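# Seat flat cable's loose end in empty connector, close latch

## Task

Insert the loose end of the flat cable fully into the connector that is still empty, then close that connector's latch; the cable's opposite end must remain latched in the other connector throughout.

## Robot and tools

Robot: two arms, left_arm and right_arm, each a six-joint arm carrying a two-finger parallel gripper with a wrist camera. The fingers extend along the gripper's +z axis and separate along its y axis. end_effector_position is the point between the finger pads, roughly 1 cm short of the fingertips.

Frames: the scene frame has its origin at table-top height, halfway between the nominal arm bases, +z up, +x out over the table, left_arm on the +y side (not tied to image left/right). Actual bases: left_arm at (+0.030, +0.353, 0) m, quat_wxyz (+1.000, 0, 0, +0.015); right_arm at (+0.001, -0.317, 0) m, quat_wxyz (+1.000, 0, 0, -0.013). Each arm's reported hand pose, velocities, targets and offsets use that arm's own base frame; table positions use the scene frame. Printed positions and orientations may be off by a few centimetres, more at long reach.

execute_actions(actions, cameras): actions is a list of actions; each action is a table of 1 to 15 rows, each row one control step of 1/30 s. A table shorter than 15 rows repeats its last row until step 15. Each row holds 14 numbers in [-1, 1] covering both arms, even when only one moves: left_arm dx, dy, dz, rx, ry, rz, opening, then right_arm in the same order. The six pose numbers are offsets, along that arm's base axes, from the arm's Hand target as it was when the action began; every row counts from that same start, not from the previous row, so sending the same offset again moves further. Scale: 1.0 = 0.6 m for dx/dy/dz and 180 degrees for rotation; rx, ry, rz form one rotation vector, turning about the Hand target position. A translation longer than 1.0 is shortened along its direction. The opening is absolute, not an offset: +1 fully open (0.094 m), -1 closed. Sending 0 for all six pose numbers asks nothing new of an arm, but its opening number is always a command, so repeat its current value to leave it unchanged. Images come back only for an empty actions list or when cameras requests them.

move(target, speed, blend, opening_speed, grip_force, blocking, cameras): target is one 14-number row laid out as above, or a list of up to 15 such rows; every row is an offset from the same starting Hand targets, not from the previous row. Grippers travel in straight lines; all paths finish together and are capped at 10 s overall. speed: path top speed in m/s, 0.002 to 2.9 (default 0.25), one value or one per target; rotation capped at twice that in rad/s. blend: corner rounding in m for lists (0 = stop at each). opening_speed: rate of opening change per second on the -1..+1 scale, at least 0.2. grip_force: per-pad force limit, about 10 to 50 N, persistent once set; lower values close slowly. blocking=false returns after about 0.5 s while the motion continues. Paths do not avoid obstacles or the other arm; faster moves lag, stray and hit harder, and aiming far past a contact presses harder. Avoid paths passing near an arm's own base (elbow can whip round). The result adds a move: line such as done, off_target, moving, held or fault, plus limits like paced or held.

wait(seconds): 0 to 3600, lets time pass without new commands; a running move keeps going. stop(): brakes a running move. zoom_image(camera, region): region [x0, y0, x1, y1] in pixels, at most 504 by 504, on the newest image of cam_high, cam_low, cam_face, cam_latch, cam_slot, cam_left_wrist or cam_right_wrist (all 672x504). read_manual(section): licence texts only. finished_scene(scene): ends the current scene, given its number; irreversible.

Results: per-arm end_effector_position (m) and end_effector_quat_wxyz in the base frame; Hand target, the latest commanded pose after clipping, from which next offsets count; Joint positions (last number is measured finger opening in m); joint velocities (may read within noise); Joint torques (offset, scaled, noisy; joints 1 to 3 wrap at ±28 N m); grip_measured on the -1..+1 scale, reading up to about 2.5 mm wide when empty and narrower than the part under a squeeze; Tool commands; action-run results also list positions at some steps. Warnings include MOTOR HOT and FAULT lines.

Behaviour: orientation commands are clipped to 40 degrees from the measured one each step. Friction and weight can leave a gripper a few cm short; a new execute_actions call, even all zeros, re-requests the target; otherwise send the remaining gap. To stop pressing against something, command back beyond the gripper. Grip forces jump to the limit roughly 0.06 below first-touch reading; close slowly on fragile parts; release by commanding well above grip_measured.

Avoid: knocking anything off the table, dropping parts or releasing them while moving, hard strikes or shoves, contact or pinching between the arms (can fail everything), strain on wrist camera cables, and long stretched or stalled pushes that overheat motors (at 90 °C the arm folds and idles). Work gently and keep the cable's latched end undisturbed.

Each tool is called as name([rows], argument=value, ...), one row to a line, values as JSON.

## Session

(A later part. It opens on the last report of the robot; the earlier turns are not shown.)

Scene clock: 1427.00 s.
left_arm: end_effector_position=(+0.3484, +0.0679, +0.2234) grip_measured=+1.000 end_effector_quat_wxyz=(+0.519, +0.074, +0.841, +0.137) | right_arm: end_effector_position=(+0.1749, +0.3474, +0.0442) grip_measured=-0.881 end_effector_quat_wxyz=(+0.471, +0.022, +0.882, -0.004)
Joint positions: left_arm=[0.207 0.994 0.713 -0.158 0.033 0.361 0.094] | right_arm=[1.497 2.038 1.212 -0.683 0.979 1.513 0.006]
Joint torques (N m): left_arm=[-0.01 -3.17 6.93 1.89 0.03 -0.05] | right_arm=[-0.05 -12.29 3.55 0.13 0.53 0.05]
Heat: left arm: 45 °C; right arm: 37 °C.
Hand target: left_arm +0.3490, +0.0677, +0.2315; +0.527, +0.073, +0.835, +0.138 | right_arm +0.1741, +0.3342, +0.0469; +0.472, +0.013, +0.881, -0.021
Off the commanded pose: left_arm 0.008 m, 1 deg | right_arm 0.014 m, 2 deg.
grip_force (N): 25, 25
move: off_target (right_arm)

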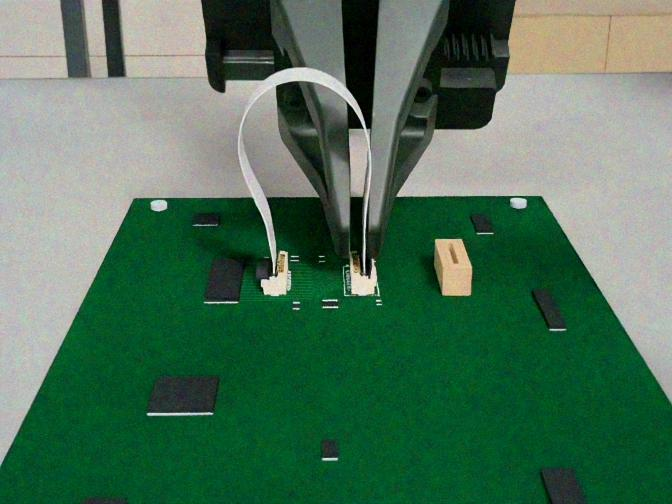

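move(target=[0,0,0,0,0,0,1, 0,-0.005,0.005,0,0,0,-0.88], speed=0.03, cameras=["cam_latch"])

zoom_image(camera="cam_latch", region=[320, 190, 420, 310])

Scene clock: 1434.57 s.
left_arm: end_effector_position=(+0.3484, +0.0679, +0.2234) grip_measured=+1.000 end_effector_quat_wxyz=(+0.519, +0.074, +0.841, +0.137) | right_arm: end_effector_position=(+0.1741, +0.3454, +0.0454) grip_measured=-0.881 end_effector_quat_wxyz=(+0.468, +0.023, +0.883, -0.002)
Joint positions: left_arm=[0.207 0.994 0.713 -0.158 0.033 0.361 0.094] | right_arm=[1.497 2.024 1.2 -0.68 0.972 1.513 0.006]
Joint torques (N m): left_arm=[-0.02 -3.17 6.94 1.89 0.02 -0.04] | right_arm=[0.01 -12.42 3.75 0.05 0.59 0]
Heat: left arm: 45 °C; right arm: 37 °C.
Hand target: left_arm +0.3490, +0.0677, +0.2315; +0.527, +0.073, +0.835, +0.138 | right_arm +0.1741, +0.3312, +0.0500; +0.472, +0.013, +0.881, -0.020
Off the commanded pose: left_arm 0.008 m, 1 deg | right_arm 0.015 m, 2 deg.
grip_force (N): 25, 25
move: off_target (right_arm)

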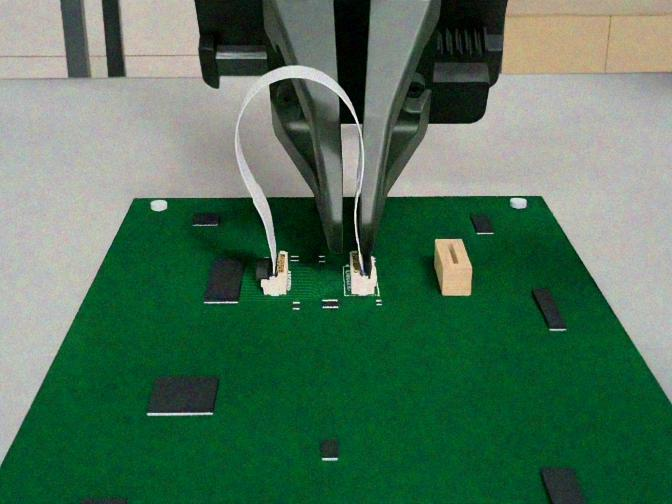

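Scaled by 4.200 from the camera's image (finer frame: 960x720).

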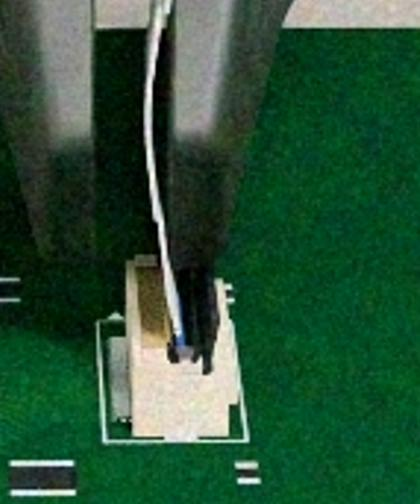

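wait(seconds=0.1, cameras=["cam_slot", "cam_face"])

zoom_image(camera="cam_slot", region=[320, 230, 440, 350])

zoom_image(camera="cam_face", region=[210, 120, 340, 240])

Scene clock: 1450.97 s.
left_arm: end_effector_position=(+0.3484, +0.0679, +0.2234) grip_measured=+1.000 end_effector_quat_wxyz=(+0.519, +0.074, +0.841, +0.137) | right_arm: end_effector_position=(+0.1741, +0.3454, +0.0454) grip_measured=-0.881 end_effector_quat_wxyz=(+0.468, +0.023, +0.883, -0.002)
Joint positions: left_arm=[0.207 0.994 0.713 -0.158 0.033 0.361 0.094] | right_arm=[1.497 2.024 1.2 -0.68 0.972 1.513 0.006]
Joint torques (N m): left_arm=[-0.01 -3.15 6.93 1.9 0.02 -0.04] | right_arm=[0.02 -12.41 3.79 0.05 0.58 0]
Heat: left arm: 45 °C; right arm: 38 °C.
Hand target: left_arm +0.3490, +0.0677, +0.2315; +0.527, +0.073, +0.835, +0.138 | right_arm +0.1741, +0.3312, +0.0500; +0.472, +0.013, +0.881, -0.020
Tool commands: left_gripper/opening=+1.0 right_gripper/opening=-0.88
Off the commanded pose: left_arm 0.008 m, 1 deg | right_arm 0.015 m, 2 deg.
grip_force (N): 25, 25
wait: 0.10 s; at rest from the start
Images, in order (width x height): cam_face 672x504, cam_slot 672x504.

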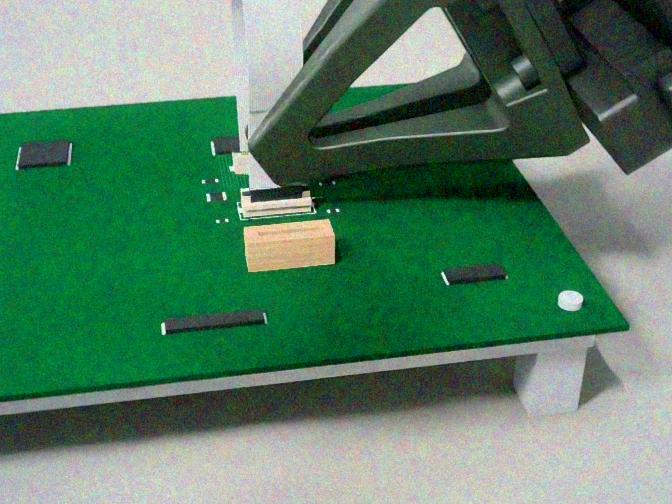

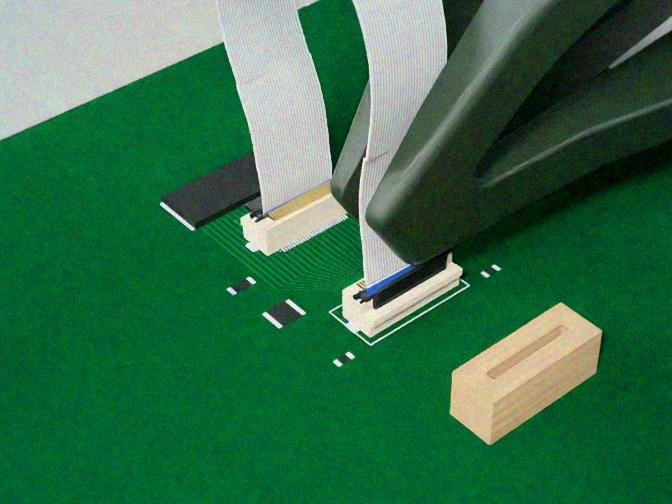

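Scaled by 4.200 from the camera's image (finer frame: 960x720).

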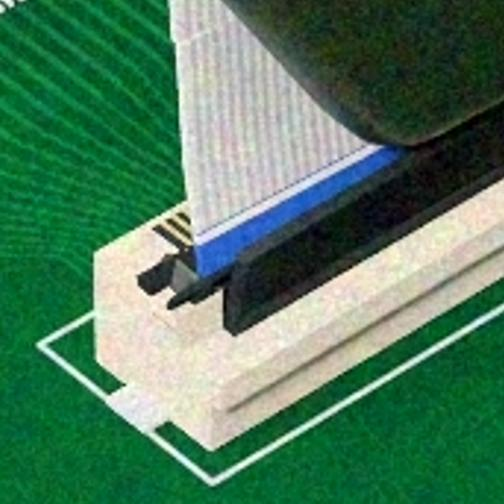

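Scaled by 3.877 from the camera's image (finer frame: 960x720).

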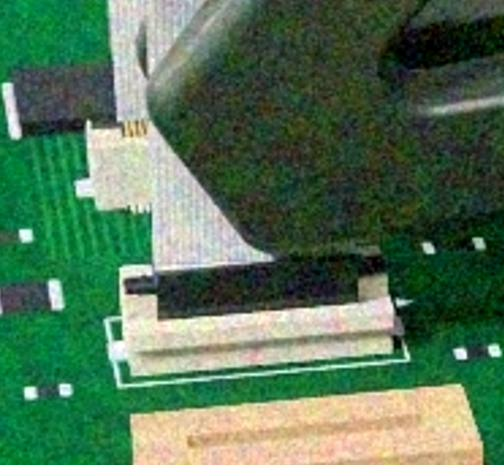

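move(target=[0,0,0,0,0,0,1, 0,0.006,-0.018,0,0,0,-0.88], speed=0.03, cameras=[])

Scene clock: 1501.13 s.
left_arm: end_effector_position=(+0.3484, +0.0679, +0.2234) grip_measured=+1.000 end_effector_quat_wxyz=(+0.519, +0.074, +0.841, +0.137) | right_arm: end_effector_position=(+0.1742, +0.3459, +0.0455) grip_measured=-0.881 end_effector_quat_wxyz=(+0.468, +0.023, +0.883, +0.000)
Joint positions: left_arm=[0.207 0.994 0.713 -0.158 0.033 0.361 0.094] | right_arm=[1.497 2.024 1.2 -0.677 0.972 1.513 0.006]
Joint torques (N m): left_arm=[0.01 -3.17 6.91 1.9 0.01 -0.04] | right_arm=[0.01 -9.25 3.84 0.32 0.57 0.04]
Heat: left arm: 45 °C; right arm: 39 °C.
Hand target: left_arm +0.3490, +0.0677, +0.2315; +0.527, +0.073, +0.835, +0.138 | right_arm +0.1741, +0.3348, +0.0392; +0.472, +0.013, +0.881, -0.021
Off the commanded pose: left_arm 0.008 m, 1 deg | right_arm 0.013 m, 3 deg.
grip_force (N): 25, 25
move: off_target (right_arm)

move(target=[0,0,0,0,0,0,1, 0,0.001,-0.005,0,0,0,-0.88], speed=0.03, cameras=["cam_latch", "cam_slot"])

zoom_image(camera="cam_latch", region=[320, 190, 420, 310])

zoom_image(camera="cam_slot", region=[320, 230, 440, 350])

Scene clock: 1508.43 s.
left_arm: end_effector_position=(+0.3484, +0.0679, +0.2234) grip_measured=+1.000 end_effector_quat_wxyz=(+0.519, +0.074, +0.841, +0.137) | right_arm: end_effector_position=(+0.1742, +0.3462, +0.0455) grip_measured=-0.881 end_effector_quat_wxyz=(+0.468, +0.024, +0.883, +0.000)
Joint positions: left_arm=[0.207 0.994 0.713 -0.158 0.033 0.361 0.094] | right_arm=[1.497 2.024 1.2 -0.676 0.972 1.513 0.006]
Joint torques (N m): left_arm=[-0.02 -3.15 6.91 1.89 0.02 -0.04] | right_arm=[0.1 -8.43 3.82 0.43 0.61 0.03]
Heat: left arm: 45 °C; right arm: 39 °C.
Hand target: left_arm +0.3490, +0.0677, +0.2315; +0.527, +0.073, +0.835, +0.138 | right_arm +0.1741, +0.3354, +0.0362; +0.472, +0.013, +0.881, -0.020
Off the commanded pose: left_arm 0.008 m, 1 deg | right_arm 0.014 m, 3 deg.
grip_force (N): 25, 25
move: off_target (right_arm)

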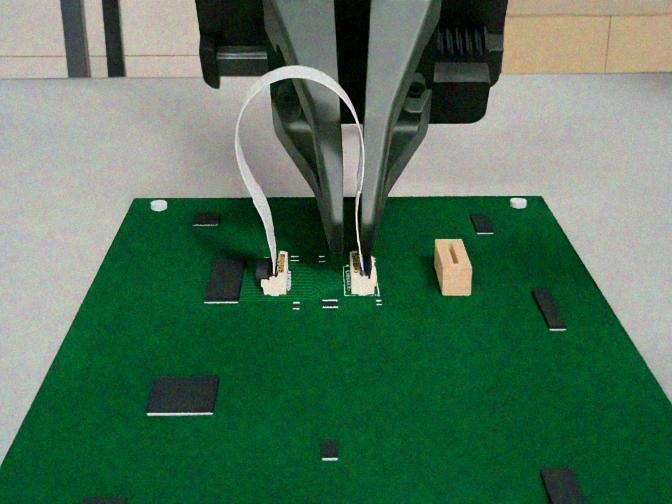

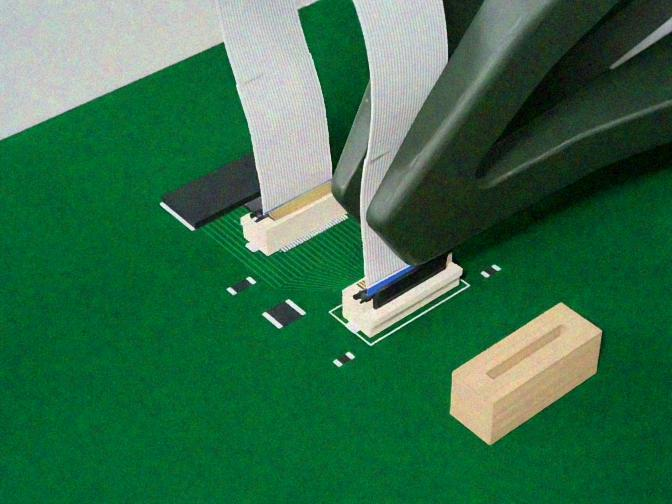

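Scaled by 4.200 from the camera's image (finer frame: 960x720).

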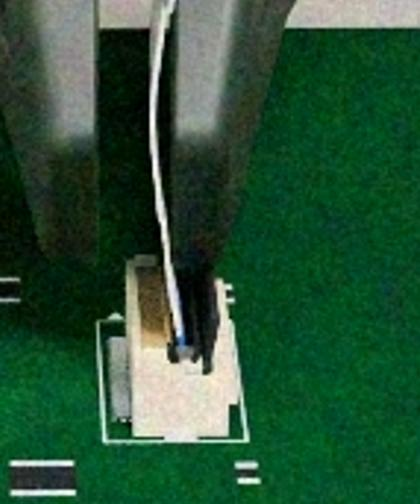

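Scaled by 4.200 from the camera's image (finer frame: 960x720).

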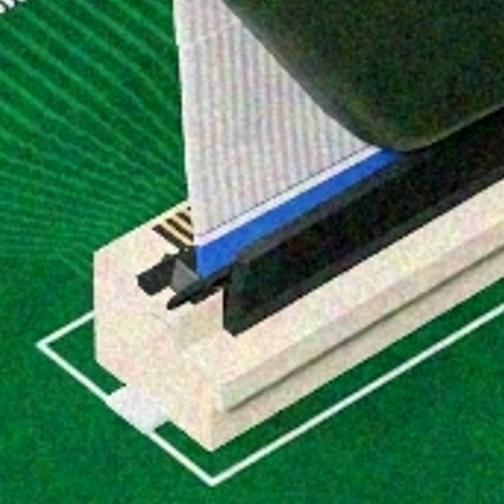

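move(target=[0,0,0,0,0,0,1, 0,0.0,-0.003,0,0,0,-0.88], speed=0.03, cameras=["cam_latch", "cam_slot"])

zoom_image(camera="cam_latch", region=[320, 190, 420, 310])

zoom_image(camera="cam_slot", region=[320, 230, 440, 350])

Scene clock: 1520.77 s.
left_arm: end_effector_position=(+0.3484, +0.0679, +0.2234) grip_measured=+1.000 end_effector_quat_wxyz=(+0.519, +0.074, +0.841, +0.137) | right_arm: end_effector_position=(+0.1744, +0.3460, +0.0450) grip_measured=-0.881 end_effector_quat_wxyz=(+0.469, +0.024, +0.883, +0.001)
Joint positions: left_arm=[0.207 0.994 0.713 -0.158 0.033 0.361 0.094] | right_arm=[1.497 2.024 1.196 -0.669 0.975 1.513 0.006]
Joint torques (N m): left_arm=[0.01 -3.17 6.93 1.9 0.02 -0.04] | right_arm=[0.08 -8.29 3.85 0.41 0.58 0]
Heat: left arm: 45 °C; right arm: 38 °C.
Hand target: left_arm +0.3490, +0.0677, +0.2315; +0.527, +0.073, +0.835, +0.138 | right_arm +0.1741, +0.3353, +0.0344; +0.472, +0.013, +0.881, -0.021
Off the commanded pose: left_arm 0.008 m, 1 deg | right_arm 0.015 m, 3 deg.
grip_force (N): 25, 25
move: off_target (right_arm)

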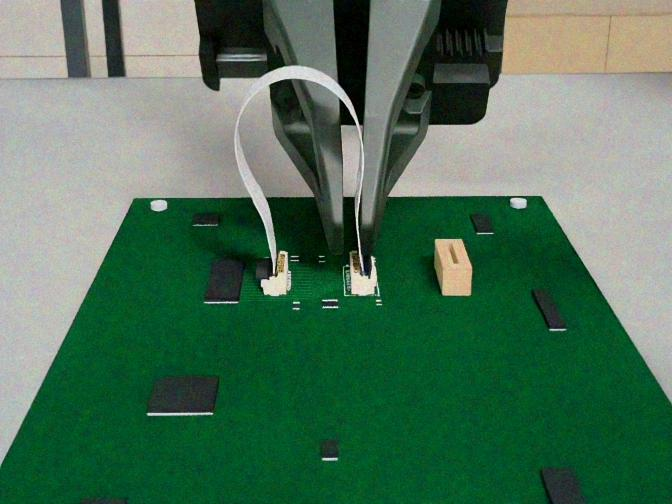

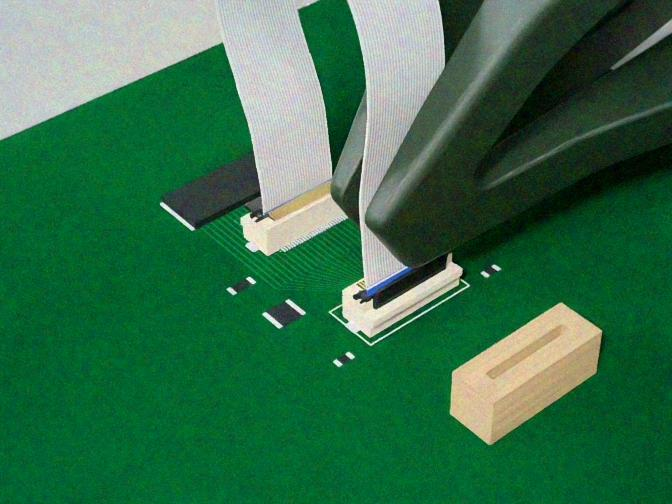

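Scaled by 4.200 from the camera's image (finer frame: 960x720).

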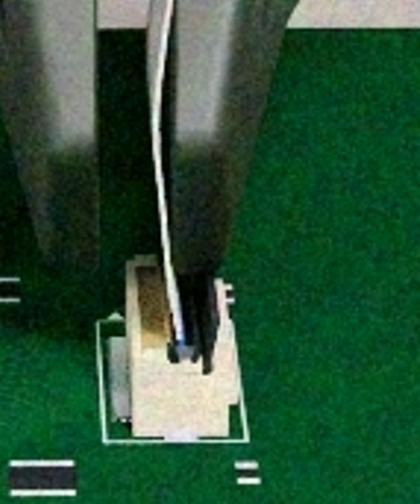

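Scaled by 4.200 from the camera's image (finer frame: 960x720).

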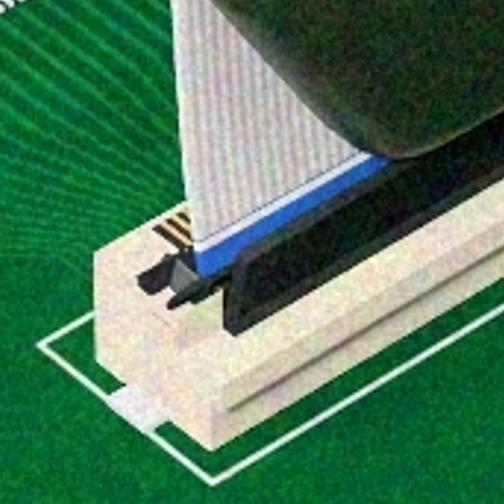

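move(target=[0,0,0,0,0,0,1, 0,0.0,-0.003,0,0,0,-0.88], speed=0.03, cameras=["cam_latch", "cam_slot"])

zoom_image(camera="cam_latch", region=[320, 190, 420, 310])

zoom_image(camera="cam_slot", region=[320, 230, 440, 350])

Scene clock: 1529.50 s.
left_arm: end_effector_position=(+0.3484, +0.0679, +0.2234) grip_measured=+1.000 end_effector_quat_wxyz=(+0.519, +0.074, +0.841, +0.137) | right_arm: end_effector_position=(+0.1744, +0.3462, +0.0450) grip_measured=-0.881 end_effector_quat_wxyz=(+0.469, +0.025, +0.883, +0.002)
Joint positions: left_arm=[0.207 0.994 0.713 -0.158 0.033 0.361 0.094] | right_arm=[1.497 2.024 1.196 -0.668 0.975 1.513 0.006]
Joint torques (N m): left_arm=[-0.02 -3.15 6.93 1.89 0.02 -0.04] | right_arm=[0.2 -8.02 3.67 0.52 0.54 -0.01]
Heat: left arm: 45 °C; right arm: 38 °C.
Hand target: left_arm +0.3490, +0.0677, +0.2315; +0.527, +0.073, +0.835, +0.138 | right_arm +0.1741, +0.3353, +0.0326; +0.472, +0.013, +0.881, -0.021
Off the commanded pose: left_arm 0.008 m, 1 deg | right_arm 0.016 m, 3 deg.
grip_force (N): 25, 25
move: off_target (right_arm)

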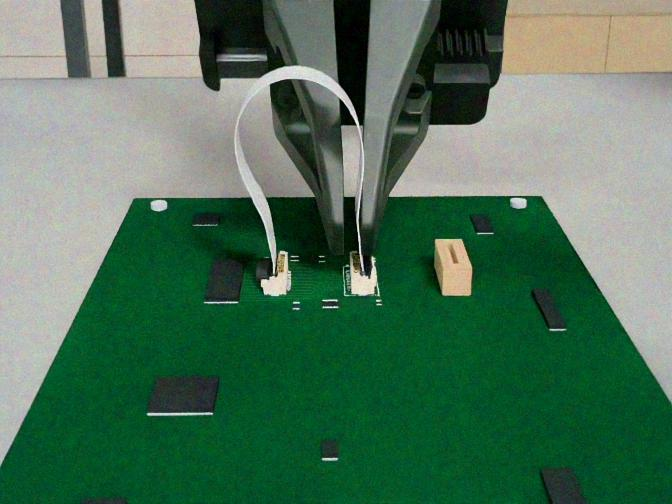

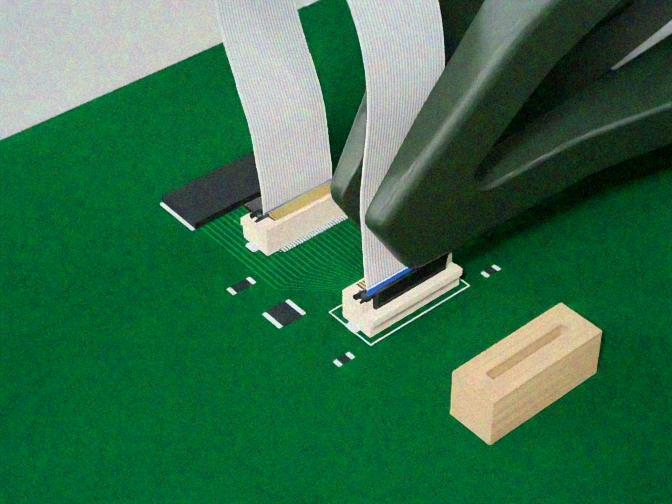

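Scaled by 4.200 from the camera's image (finer frame: 960x720).

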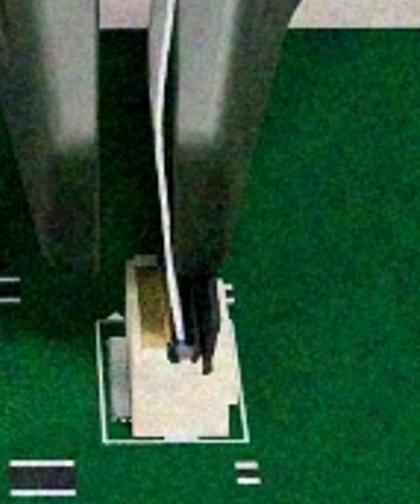

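Scaled by 4.200 from the camera's image (finer frame: 960x720).

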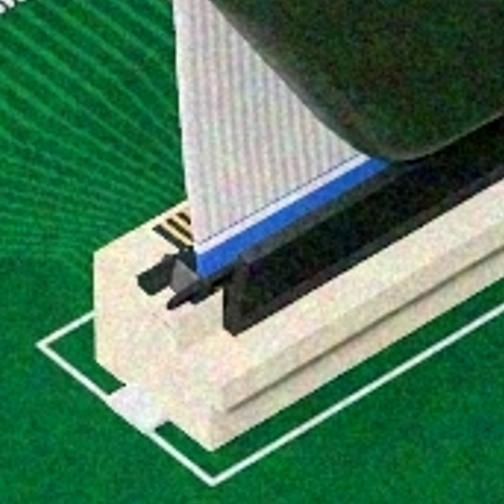

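move(target=[0,0,0,0,0,0,1, 0,0.001,-0.004,0,0,0,-0.88], speed=0.03, cameras=["cam_latch", "cam_slot"])

zoom_image(camera="cam_latch", region=[320, 190, 420, 310])

zoom_image(camera="cam_slot", region=[320, 230, 440, 350])

Scene clock: 1541.17 s.
left_arm: end_effector_position=(+0.3484, +0.0679, +0.2234) grip_measured=+1.000 end_effector_quat_wxyz=(+0.519, +0.074, +0.841, +0.137) | right_arm: end_effector_position=(+0.1747, +0.3465, +0.0441) grip_measured=-0.881 end_effector_quat_wxyz=(+0.470, +0.025, +0.882, +0.002)
Joint positions: left_arm=[0.207 0.994 0.713 -0.158 0.033 0.361 0.094] | right_arm=[1.497 2.028 1.196 -0.664 0.977 1.513 0.006]
Joint torques (N m): left_arm=[-0.01 -3.15 6.93 1.89 0.02 -0.04] | right_arm=[0.09 -7.73 3.55 0.56 0.54 0.03]
Heat: left arm: 45 °C; right arm: 38 °C.
Hand target: left_arm +0.3490, +0.0677, +0.2315; +0.527, +0.073, +0.835, +0.138 | right_arm +0.1741, +0.3359, +0.0301; +0.472, +0.013, +0.881, -0.021
Off the commanded pose: left_arm 0.008 m, 1 deg | right_arm 0.017 m, 3 deg.
grip_force (N): 25, 25
move: off_target (right_arm)

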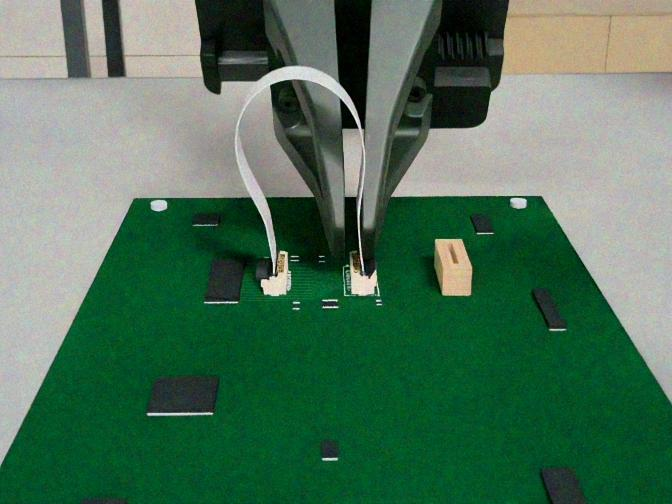

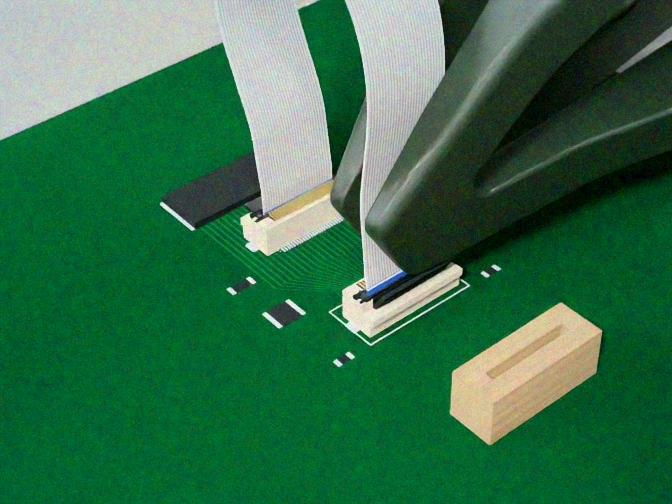

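Scaled by 4.200 from the camera's image (finer frame: 960x720).

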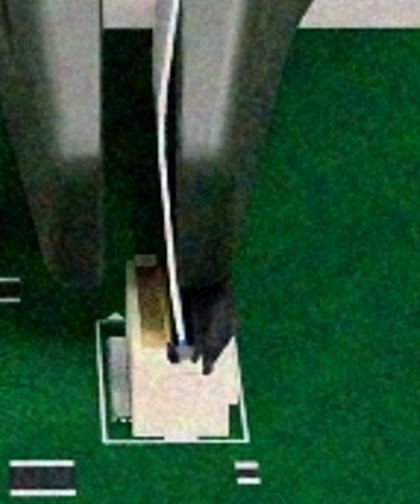

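Scaled by 4.200 from the camera's image (finer frame: 960x720).

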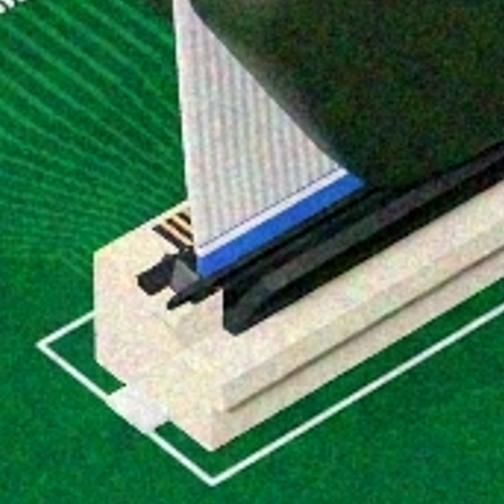

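move(target=[0,0,0,0,0,0,1, 0,0.010,0.004,0,0,0,-0.88], speed=0.03, cameras=[])

Scene clock: 1567.23 s.
left_arm: end_effector_position=(+0.3484, +0.0679, +0.2234) grip_measured=+1.000 end_effector_quat_wxyz=(+0.519, +0.074, +0.841, +0.137) | right_arm: end_effector_position=(+0.1751, +0.3461, +0.0432) grip_measured=-0.881 end_effector_quat_wxyz=(+0.475, +0.022, +0.880, -0.002)
Joint positions: left_arm=[0.207 0.994 0.713 -0.158 0.033 0.361 0.094] | right_arm=[1.499 2.036 1.196 -0.664 0.989 1.513 0.006]
Joint torques (N m): left_arm=[-0.01 -3.17 6.93 1.89 0.02 -0.04] | right_arm=[0.2 -7.17 6.54 0.32 0.44 0.02]
Heat: left arm: 45 °C; right arm: 37 °C.
Hand target: left_arm +0.3490, +0.0677, +0.2315; +0.527, +0.073, +0.835, +0.138 | right_arm +0.1741, +0.3419, +0.0325; +0.472, +0.013, +0.881, -0.021
Off the commanded pose: left_arm 0.008 m, 1 deg | right_arm 0.012 m, 2 deg.
grip_force (N): 25, 25
move: off_target (right_arm)

move(target=[0,0,0,0,0,0,1, 0,0.004,0.018,0,0,0,-0.88], speed=0.03, cameras=[])

Scene clock: 1576.70 s.
left_arm: end_effector_position=(+0.3484, +0.0679, +0.2234) grip_measured=+1.000 end_effector_quat_wxyz=(+0.519, +0.074, +0.841, +0.137) | right_arm: end_effector_position=(+0.1741, +0.3466, +0.0438) grip_measured=-0.881 end_effector_quat_wxyz=(+0.471, +0.020, +0.882, -0.004)
Joint positions: left_arm=[0.207 0.994 0.713 -0.158 0.033 0.361 0.094] | right_arm=[1.499 2.036 1.206 -0.681 0.979 1.513 0.006]
Joint torques (N m): left_arm=[-0.01 -3.15 6.94 1.89 0.02 -0.04] | right_arm=[-0.12 -8.69 8.12 0.06 0.53 0]
Heat: left arm: 45 °C; right arm: 37 °C.
Hand target: left_arm +0.3490, +0.0677, +0.2315; +0.527, +0.073, +0.835, +0.138 | right_arm +0.1741, +0.3443, +0.0433; +0.472, +0.013, +0.881, -0.021
Off the commanded pose: left_arm 0.008 m, 1 deg | right_arm 0.002 m, 2 deg.
grip_force (N): 25, 25
move: done

move(target=[0,0,0,0,0,0,1, 0,0.003,0.016,0,0,0,-0.88], speed=0.03, cameras=[])

Scene clock: 1580.23 s.
left_arm: end_effector_position=(+0.3484, +0.0679, +0.2234) grip_measured=+1.000 end_effector_quat_wxyz=(+0.519, +0.074, +0.841, +0.137) | right_arm: end_effector_position=(+0.1731, +0.3459, +0.0467) grip_measured=-0.881 end_effector_quat_wxyz=(+0.466, +0.015, +0.884, -0.013)
Joint positions: left_arm=[0.207 0.994 0.713 -0.158 0.033 0.361 0.094] | right_arm=[1.499 2.036 1.227 -0.724 0.97 1.513 0.006]
Joint torques (N m): left_arm=[-0.01 -3.17 6.94 1.89 0.01 -0.03] | right_arm=[-0.17 -9.73 8.46 0.05 0.64 0.03]
Heat: left arm: 45 °C; right arm: 37 °C.
Hand target: left_arm +0.3490, +0.0677, +0.2315; +0.527, +0.073, +0.835, +0.138 | right_arm +0.1741, +0.3462, +0.0529; +0.472, +0.013, +0.881, -0.021
Off the commanded pose: left_arm 0.008 m, 1 deg | right_arm 0.006 m, 1 deg.
grip_force (N): 25, 25
move: done

move(target=[0,0,0,0,0,0,1, 0,0.008,0.004,0,0,0,-0.88], speed=0.03, cameras=["cam_latch", "cam_slot"])

zoom_image(camera="cam_latch", region=[320, 190, 420, 310])

zoom_image(camera="cam_slot", region=[320, 230, 440, 350])

Scene clock: 1591.07 s.
left_arm: end_effector_position=(+0.3484, +0.0679, +0.2234) grip_measured=+1.000 end_effector_quat_wxyz=(+0.519, +0.074, +0.841, +0.137) | right_arm: end_effector_position=(+0.1731, +0.3467, +0.0519) grip_measured=-0.881 end_effector_quat_wxyz=(+0.466, +0.012, +0.885, -0.020)
Joint positions: left_arm=[0.207 0.994 0.713 -0.158 0.033 0.361 0.094] | right_arm=[1.499 2.036 1.253 -0.764 0.969 1.513 0.006]
Joint velocities: left_arm=[within noise] | right_arm=[0.007 -0.007 0.002 0.051 -0.037 -0.154 0]
Joint torques (N m): left_arm=[-0.01 -3.15 6.93 1.9 0.02 -0.04] | right_arm=[0.08 -8.84 8.73 0.23 0.62 0.08]
Heat: left arm: 45 °C; right arm: 37 °C.
Hand target: left_arm +0.3490, +0.0677, +0.2315; +0.527, +0.073, +0.835, +0.138 | right_arm +0.1741, +0.3509, +0.0553; +0.472, +0.013, +0.881, -0.021
Off the commanded pose: left_arm 0.008 m, 1 deg | right_arm 0.006 m, 1 deg.
grip_force (N): 25, 25
move: done

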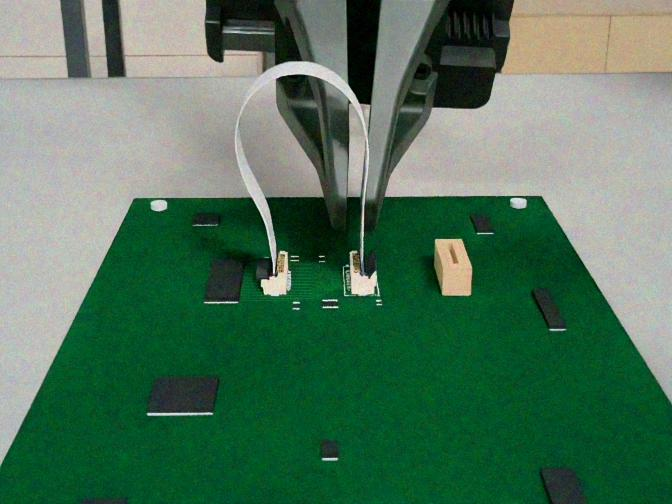

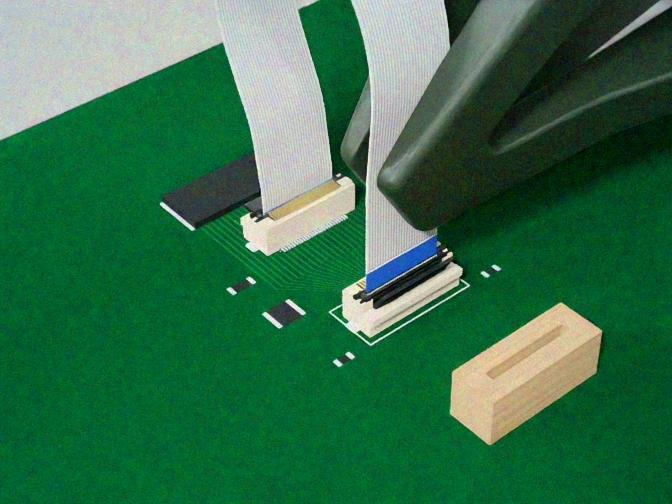

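Scaled by 4.200 from the camera's image (finer frame: 960x720).

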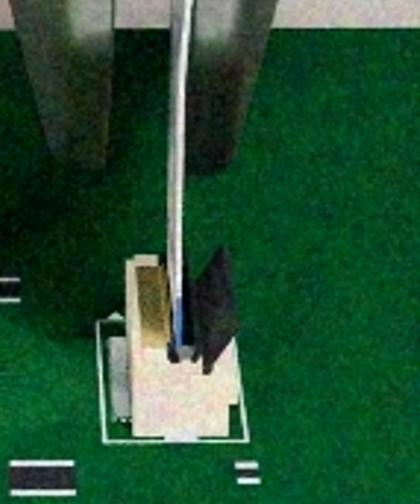

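Scaled by 4.200 from the camera's image (finer frame: 960x720).

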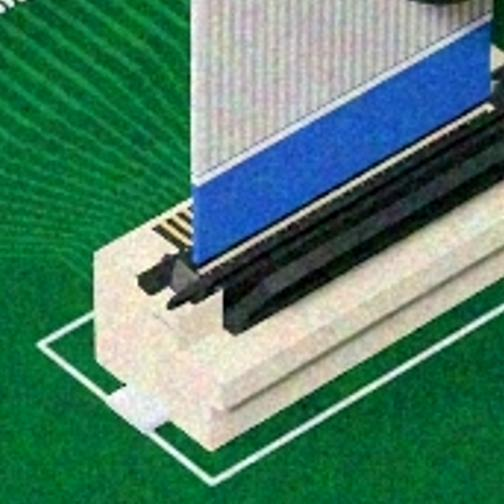

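move(target=[0,0,0,0,0,0,1, 0.001,0.006,-0.002,0.0078,0.0072,0,-0.88], speed=0.03, cameras=["cam_latch"])

zoom_image(camera="cam_latch", region=[320, 190, 420, 310])

Scene clock: 1610.90 s.
left_arm: end_effector_position=(+0.3484, +0.0679, +0.2234) grip_measured=+1.000 end_effector_quat_wxyz=(+0.519, +0.074, +0.841, +0.137) | right_arm: end_effector_position=(+0.1713, +0.3468, +0.0493) grip_measured=-0.881 end_effector_quat_wxyz=(+0.458, +0.011, +0.889, -0.020)
Joint positions: left_arm=[0.207 0.994 0.713 -0.158 0.033 0.361 0.094] | right_arm=[1.499 2.036 1.253 -0.764 0.952 1.513 0.006]
Joint torques (N m): left_arm=[-0.02 -3.15 6.95 1.9 0.02 -0.04] | right_arm=[-0.36 -9.55 8.9 0.52 0.55 -0.01]
Heat: left arm: 45 °C; right arm: 38 °C.
Hand target: left_arm +0.3490, +0.0677, +0.2315; +0.527, +0.073, +0.835, +0.138 | right_arm +0.1747, +0.3545, +0.0541; +0.462, +0.019, +0.887, -0.010
Off the commanded pose: left_arm 0.008 m, 1 deg | right_arm 0.010 m, 1 deg.
grip_force (N): 25, 25
move: done

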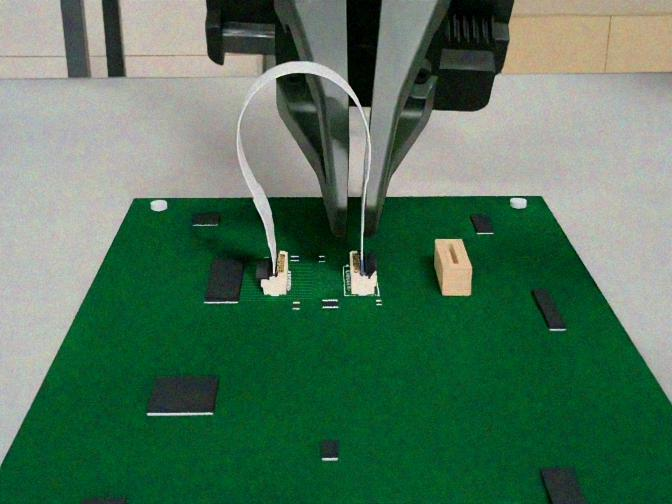

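Scaled by 4.200 from the camera's image (finer frame: 960x720).

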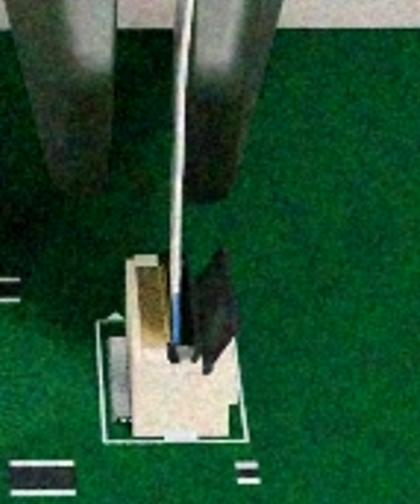

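move(target=[0,0,0,0,0,0,1, 0.003,0.005,0.003,0.00,-0.003,0,-0.88], speed=0.03, cameras=[])

Scene clock: 1618.30 s.
left_arm: end_effector_position=(+0.3484, +0.0679, +0.2234) grip_measured=+1.000 end_effector_quat_wxyz=(+0.519, +0.074, +0.841, +0.137) | right_arm: end_effector_position=(+0.1716, +0.3513, +0.0526) grip_measured=-0.881 end_effector_quat_wxyz=(+0.458, +0.013, +0.889, -0.014)
Joint positions: left_arm=[0.207 0.994 0.713 -0.158 0.033 0.361 0.094] | right_arm=[1.499 2.036 1.268 -0.764 0.952 1.509 0.006]
Joint torques (N m): left_arm=[-0.01 -3.15 6.94 1.9 0.02 -0.04] | right_arm=[-0.54 -8.92 8.72 0.5 0.63 -0.04]
Heat: left arm: 45 °C; right arm: 38 °C.
Hand target: left_arm +0.3490, +0.0677, +0.2315; +0.527, +0.073, +0.835, +0.138 | right_arm +0.1765, +0.3575, +0.0559; +0.466, +0.019, +0.884, -0.010
Off the commanded pose: left_arm 0.008 m, 1 deg | right_arm 0.009 m, 1 deg.
grip_force (N): 25, 25
move: done

wait(seconds=0.1, cameras=["cam_latch", "cam_slot"])

zoom_image(camera="cam_latch", region=[320, 190, 420, 310])

zoom_image(camera="cam_slot", region=[320, 190, 480, 350])

Scene clock: 1632.13 s.
left_arm: end_effector_position=(+0.3484, +0.0679, +0.2234) grip_measured=+1.000 end_effector_quat_wxyz=(+0.519, +0.074, +0.841, +0.137) | right_arm: end_effector_position=(+0.1716, +0.3513, +0.0526) grip_measured=-0.881 end_effector_quat_wxyz=(+0.458, +0.013, +0.889, -0.014)
Joint positions: left_arm=[0.207 0.994 0.713 -0.158 0.033 0.361 0.094] | right_arm=[1.499 2.036 1.268 -0.764 0.952 1.509 0.006]
Joint torques (N m): left_arm=[0.01 -3.17 6.91 1.89 0.01 -0.04] | right_arm=[-0.53 -8.84 8.81 0.51 0.67 -0.05]
Heat: left arm: 45 °C; right arm: 38 °C.
Hand target: left_arm +0.3490, +0.0677, +0.2315; +0.527, +0.073, +0.835, +0.138 | right_arm +0.1765, +0.3575, +0.0559; +0.466, +0.019, +0.884, -0.010
Tool commands: left_gripper/opening=+1.0 right_gripper/opening=-0.88
Off the commanded pose: left_arm 0.008 m, 1 deg | right_arm 0.009 m, 1 deg.
grip_force (N): 25, 25
wait: 0.10 s; at rest from the start

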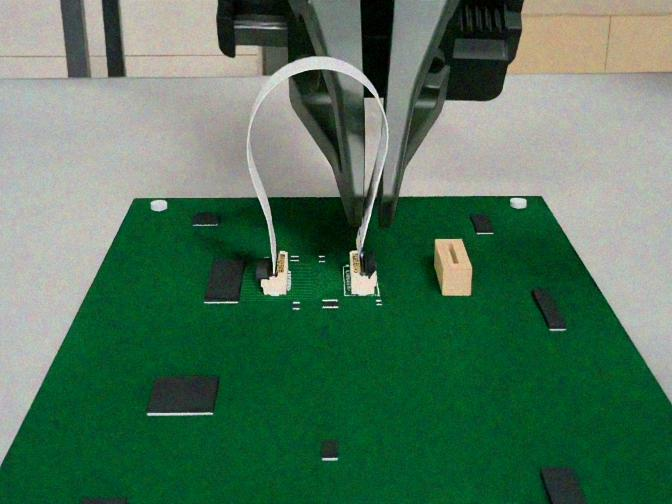

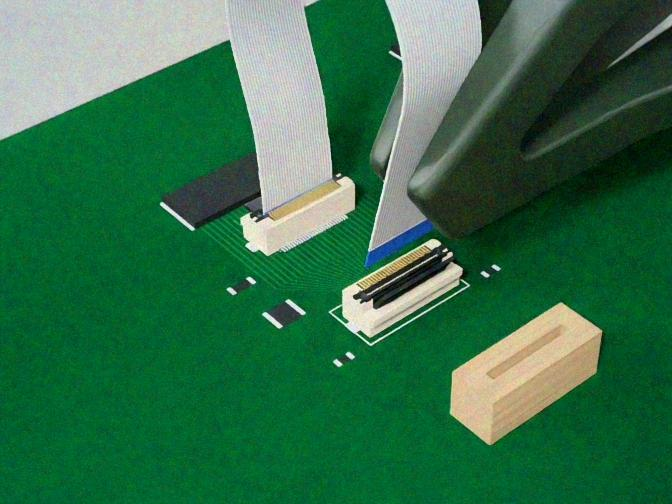

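Scaled by 4.200 from the camera's image (finer frame: 960x720).

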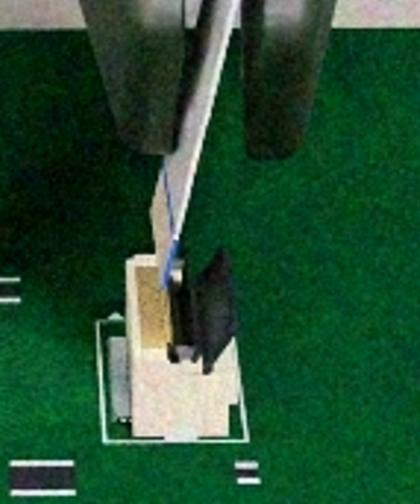

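Scaled by 3.150 from the camera's image (finer frame: 960x720).

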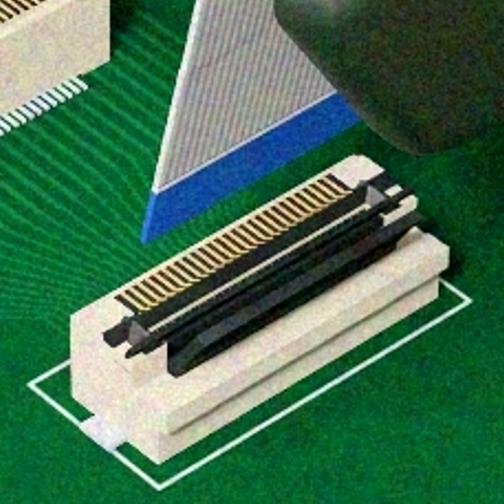

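move(target=[0,0,0,0,0,0,1, 0.004,-0.008,0.010,0.00,-0.003,0,-0.88], speed=0.03, cameras=[])

Scene clock: 1647.90 s.
left_arm: end_effector_position=(+0.3484, +0.0679, +0.2234) grip_measured=+1.000 end_effector_quat_wxyz=(+0.519, +0.074, +0.841, +0.137) | right_arm: end_effector_position=(+0.1739, +0.3503, +0.0530) grip_measured=-0.881 end_effector_quat_wxyz=(+0.459, +0.012, +0.888, -0.017)
Joint positions: left_arm=[0.207 0.994 0.713 -0.158 0.033 0.361 0.094] | right_arm=[1.493 2.036 1.268 -0.764 0.954 1.501 0.006]
Joint torques (N m): left_arm=[-0.02 -3.15 6.94 1.89 0.02 -0.04] | right_arm=[-0.69 -11.1 7.21 0.5 0.71 -0.1]
Heat: left arm: 45 °C; right arm: 38 °C.
Hand target: left_arm +0.3490, +0.0677, +0.2315; +0.527, +0.073, +0.835, +0.138 | right_arm +0.1789, +0.3527, +0.0619; +0.470, +0.019, +0.882, -0.010
Off the commanded pose: left_arm 0.008 m, 1 deg | right_arm 0.010 m, 2 deg.
grip_force (N): 25, 25
move: done

move(target=[0,0,0,0,0,0,1, 0.0,-0.008,0.010,0.00,0,0,-0.88], speed=0.03, cameras=[])

Scene clock: 1652.90 s.
left_arm: end_effector_position=(+0.3484, +0.0679, +0.2234) grip_measured=+1.000 end_effector_quat_wxyz=(+0.519, +0.074, +0.841, +0.137) | right_arm: end_effector_position=(+0.1740, +0.3510, +0.0568) grip_measured=-0.881 end_effector_quat_wxyz=(+0.460, +0.013, +0.888, -0.013)
Joint positions: left_arm=[0.207 0.994 0.713 -0.158 0.033 0.361 0.094] | right_arm=[1.493 2.026 1.268 -0.764 0.955 1.498 0.006]
Joint torques (N m): left_arm=[-0.03 -3.17 6.93 1.89 0.02 -0.04] | right_arm=[-0.66 -12.55 5.9 0.39 0.74 -0.06]
Heat: left arm: 45 °C; right arm: 38 °C.
Hand target: left_arm +0.3490, +0.0677, +0.2315; +0.527, +0.073, +0.835, +0.138 | right_arm +0.1789, +0.3479, +0.0679; +0.470, +0.019, +0.882, -0.010
Off the commanded pose: left_arm 0.008 m, 1 deg | right_arm 0.013 m, 2 deg.
grip_force (N): 25, 25
move: off_target (right_arm)

move(target=[0,0,0,0,0,0,1, 0.0,-0.006,-0.003,0.00,0,0,-0.88], speed=0.03, cameras=["cam_latch", "cam_slot", "cam_face"])

zoom_image(camera="cam_latch", region=[320, 190, 420, 310])

Scene clock: 1659.40 s.
left_arm: end_effector_position=(+0.3484, +0.0679, +0.2234) grip_measured=+1.000 end_effector_quat_wxyz=(+0.519, +0.074, +0.841, +0.137) | right_arm: end_effector_position=(+0.1739, +0.3495, +0.0577) grip_measured=-0.881 end_effector_quat_wxyz=(+0.460, +0.013, +0.888, -0.013)
Joint positions: left_arm=[0.207 0.994 0.713 -0.158 0.033 0.361 0.094] | right_arm=[1.493 2.018 1.261 -0.763 0.955 1.497 0.006]
Joint torques (N m): left_arm=[0.01 -3.17 6.91 1.89 0.01 -0.04] | right_arm=[-0.75 -12.75 4.82 0.56 0.72 -0.02]
Heat: left arm: 45 °C; right arm: 39 °C.
Hand target: left_arm +0.3490, +0.0677, +0.2315; +0.527, +0.073, +0.835, +0.138 | right_arm +0.1789, +0.3443, +0.0662; +0.470, +0.019, +0.882, -0.010
Off the commanded pose: left_arm 0.008 m, 1 deg | right_arm 0.011 m, 2 deg.
grip_force (N): 25, 25
move: off_target (right_arm)
Images, in order (width x height): cam_face 672x504, cam_latch 672x504, cam_slot 672x504.

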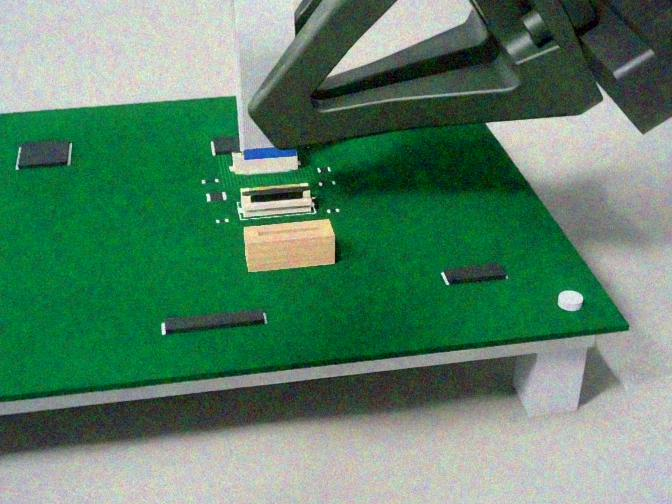

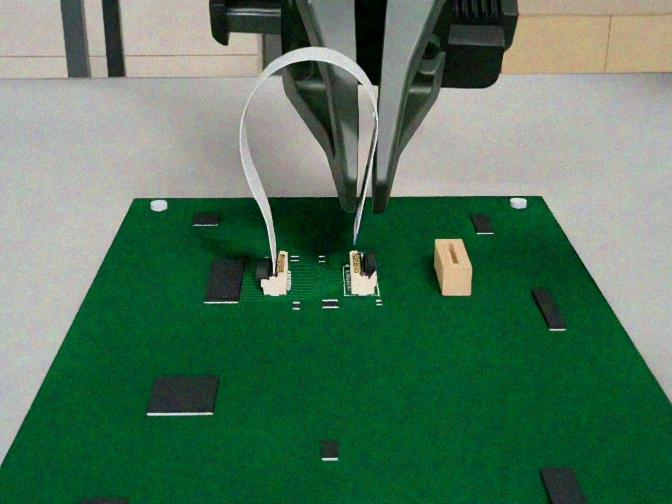

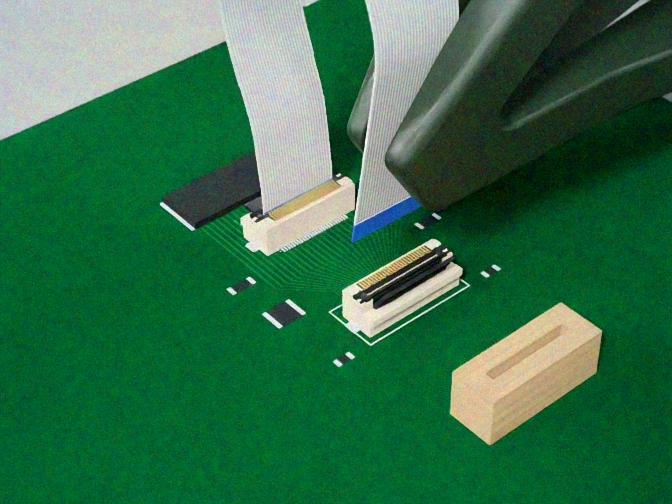

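Scaled by 4.200 from the camera's image (finer frame: 960x720).

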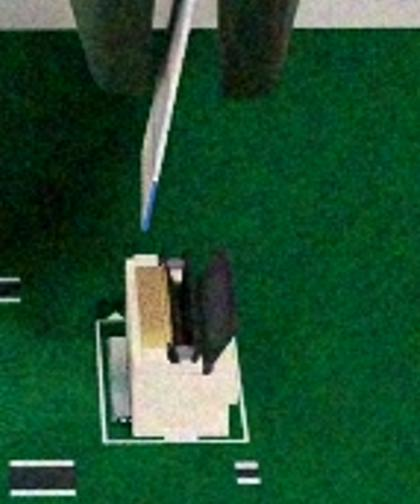

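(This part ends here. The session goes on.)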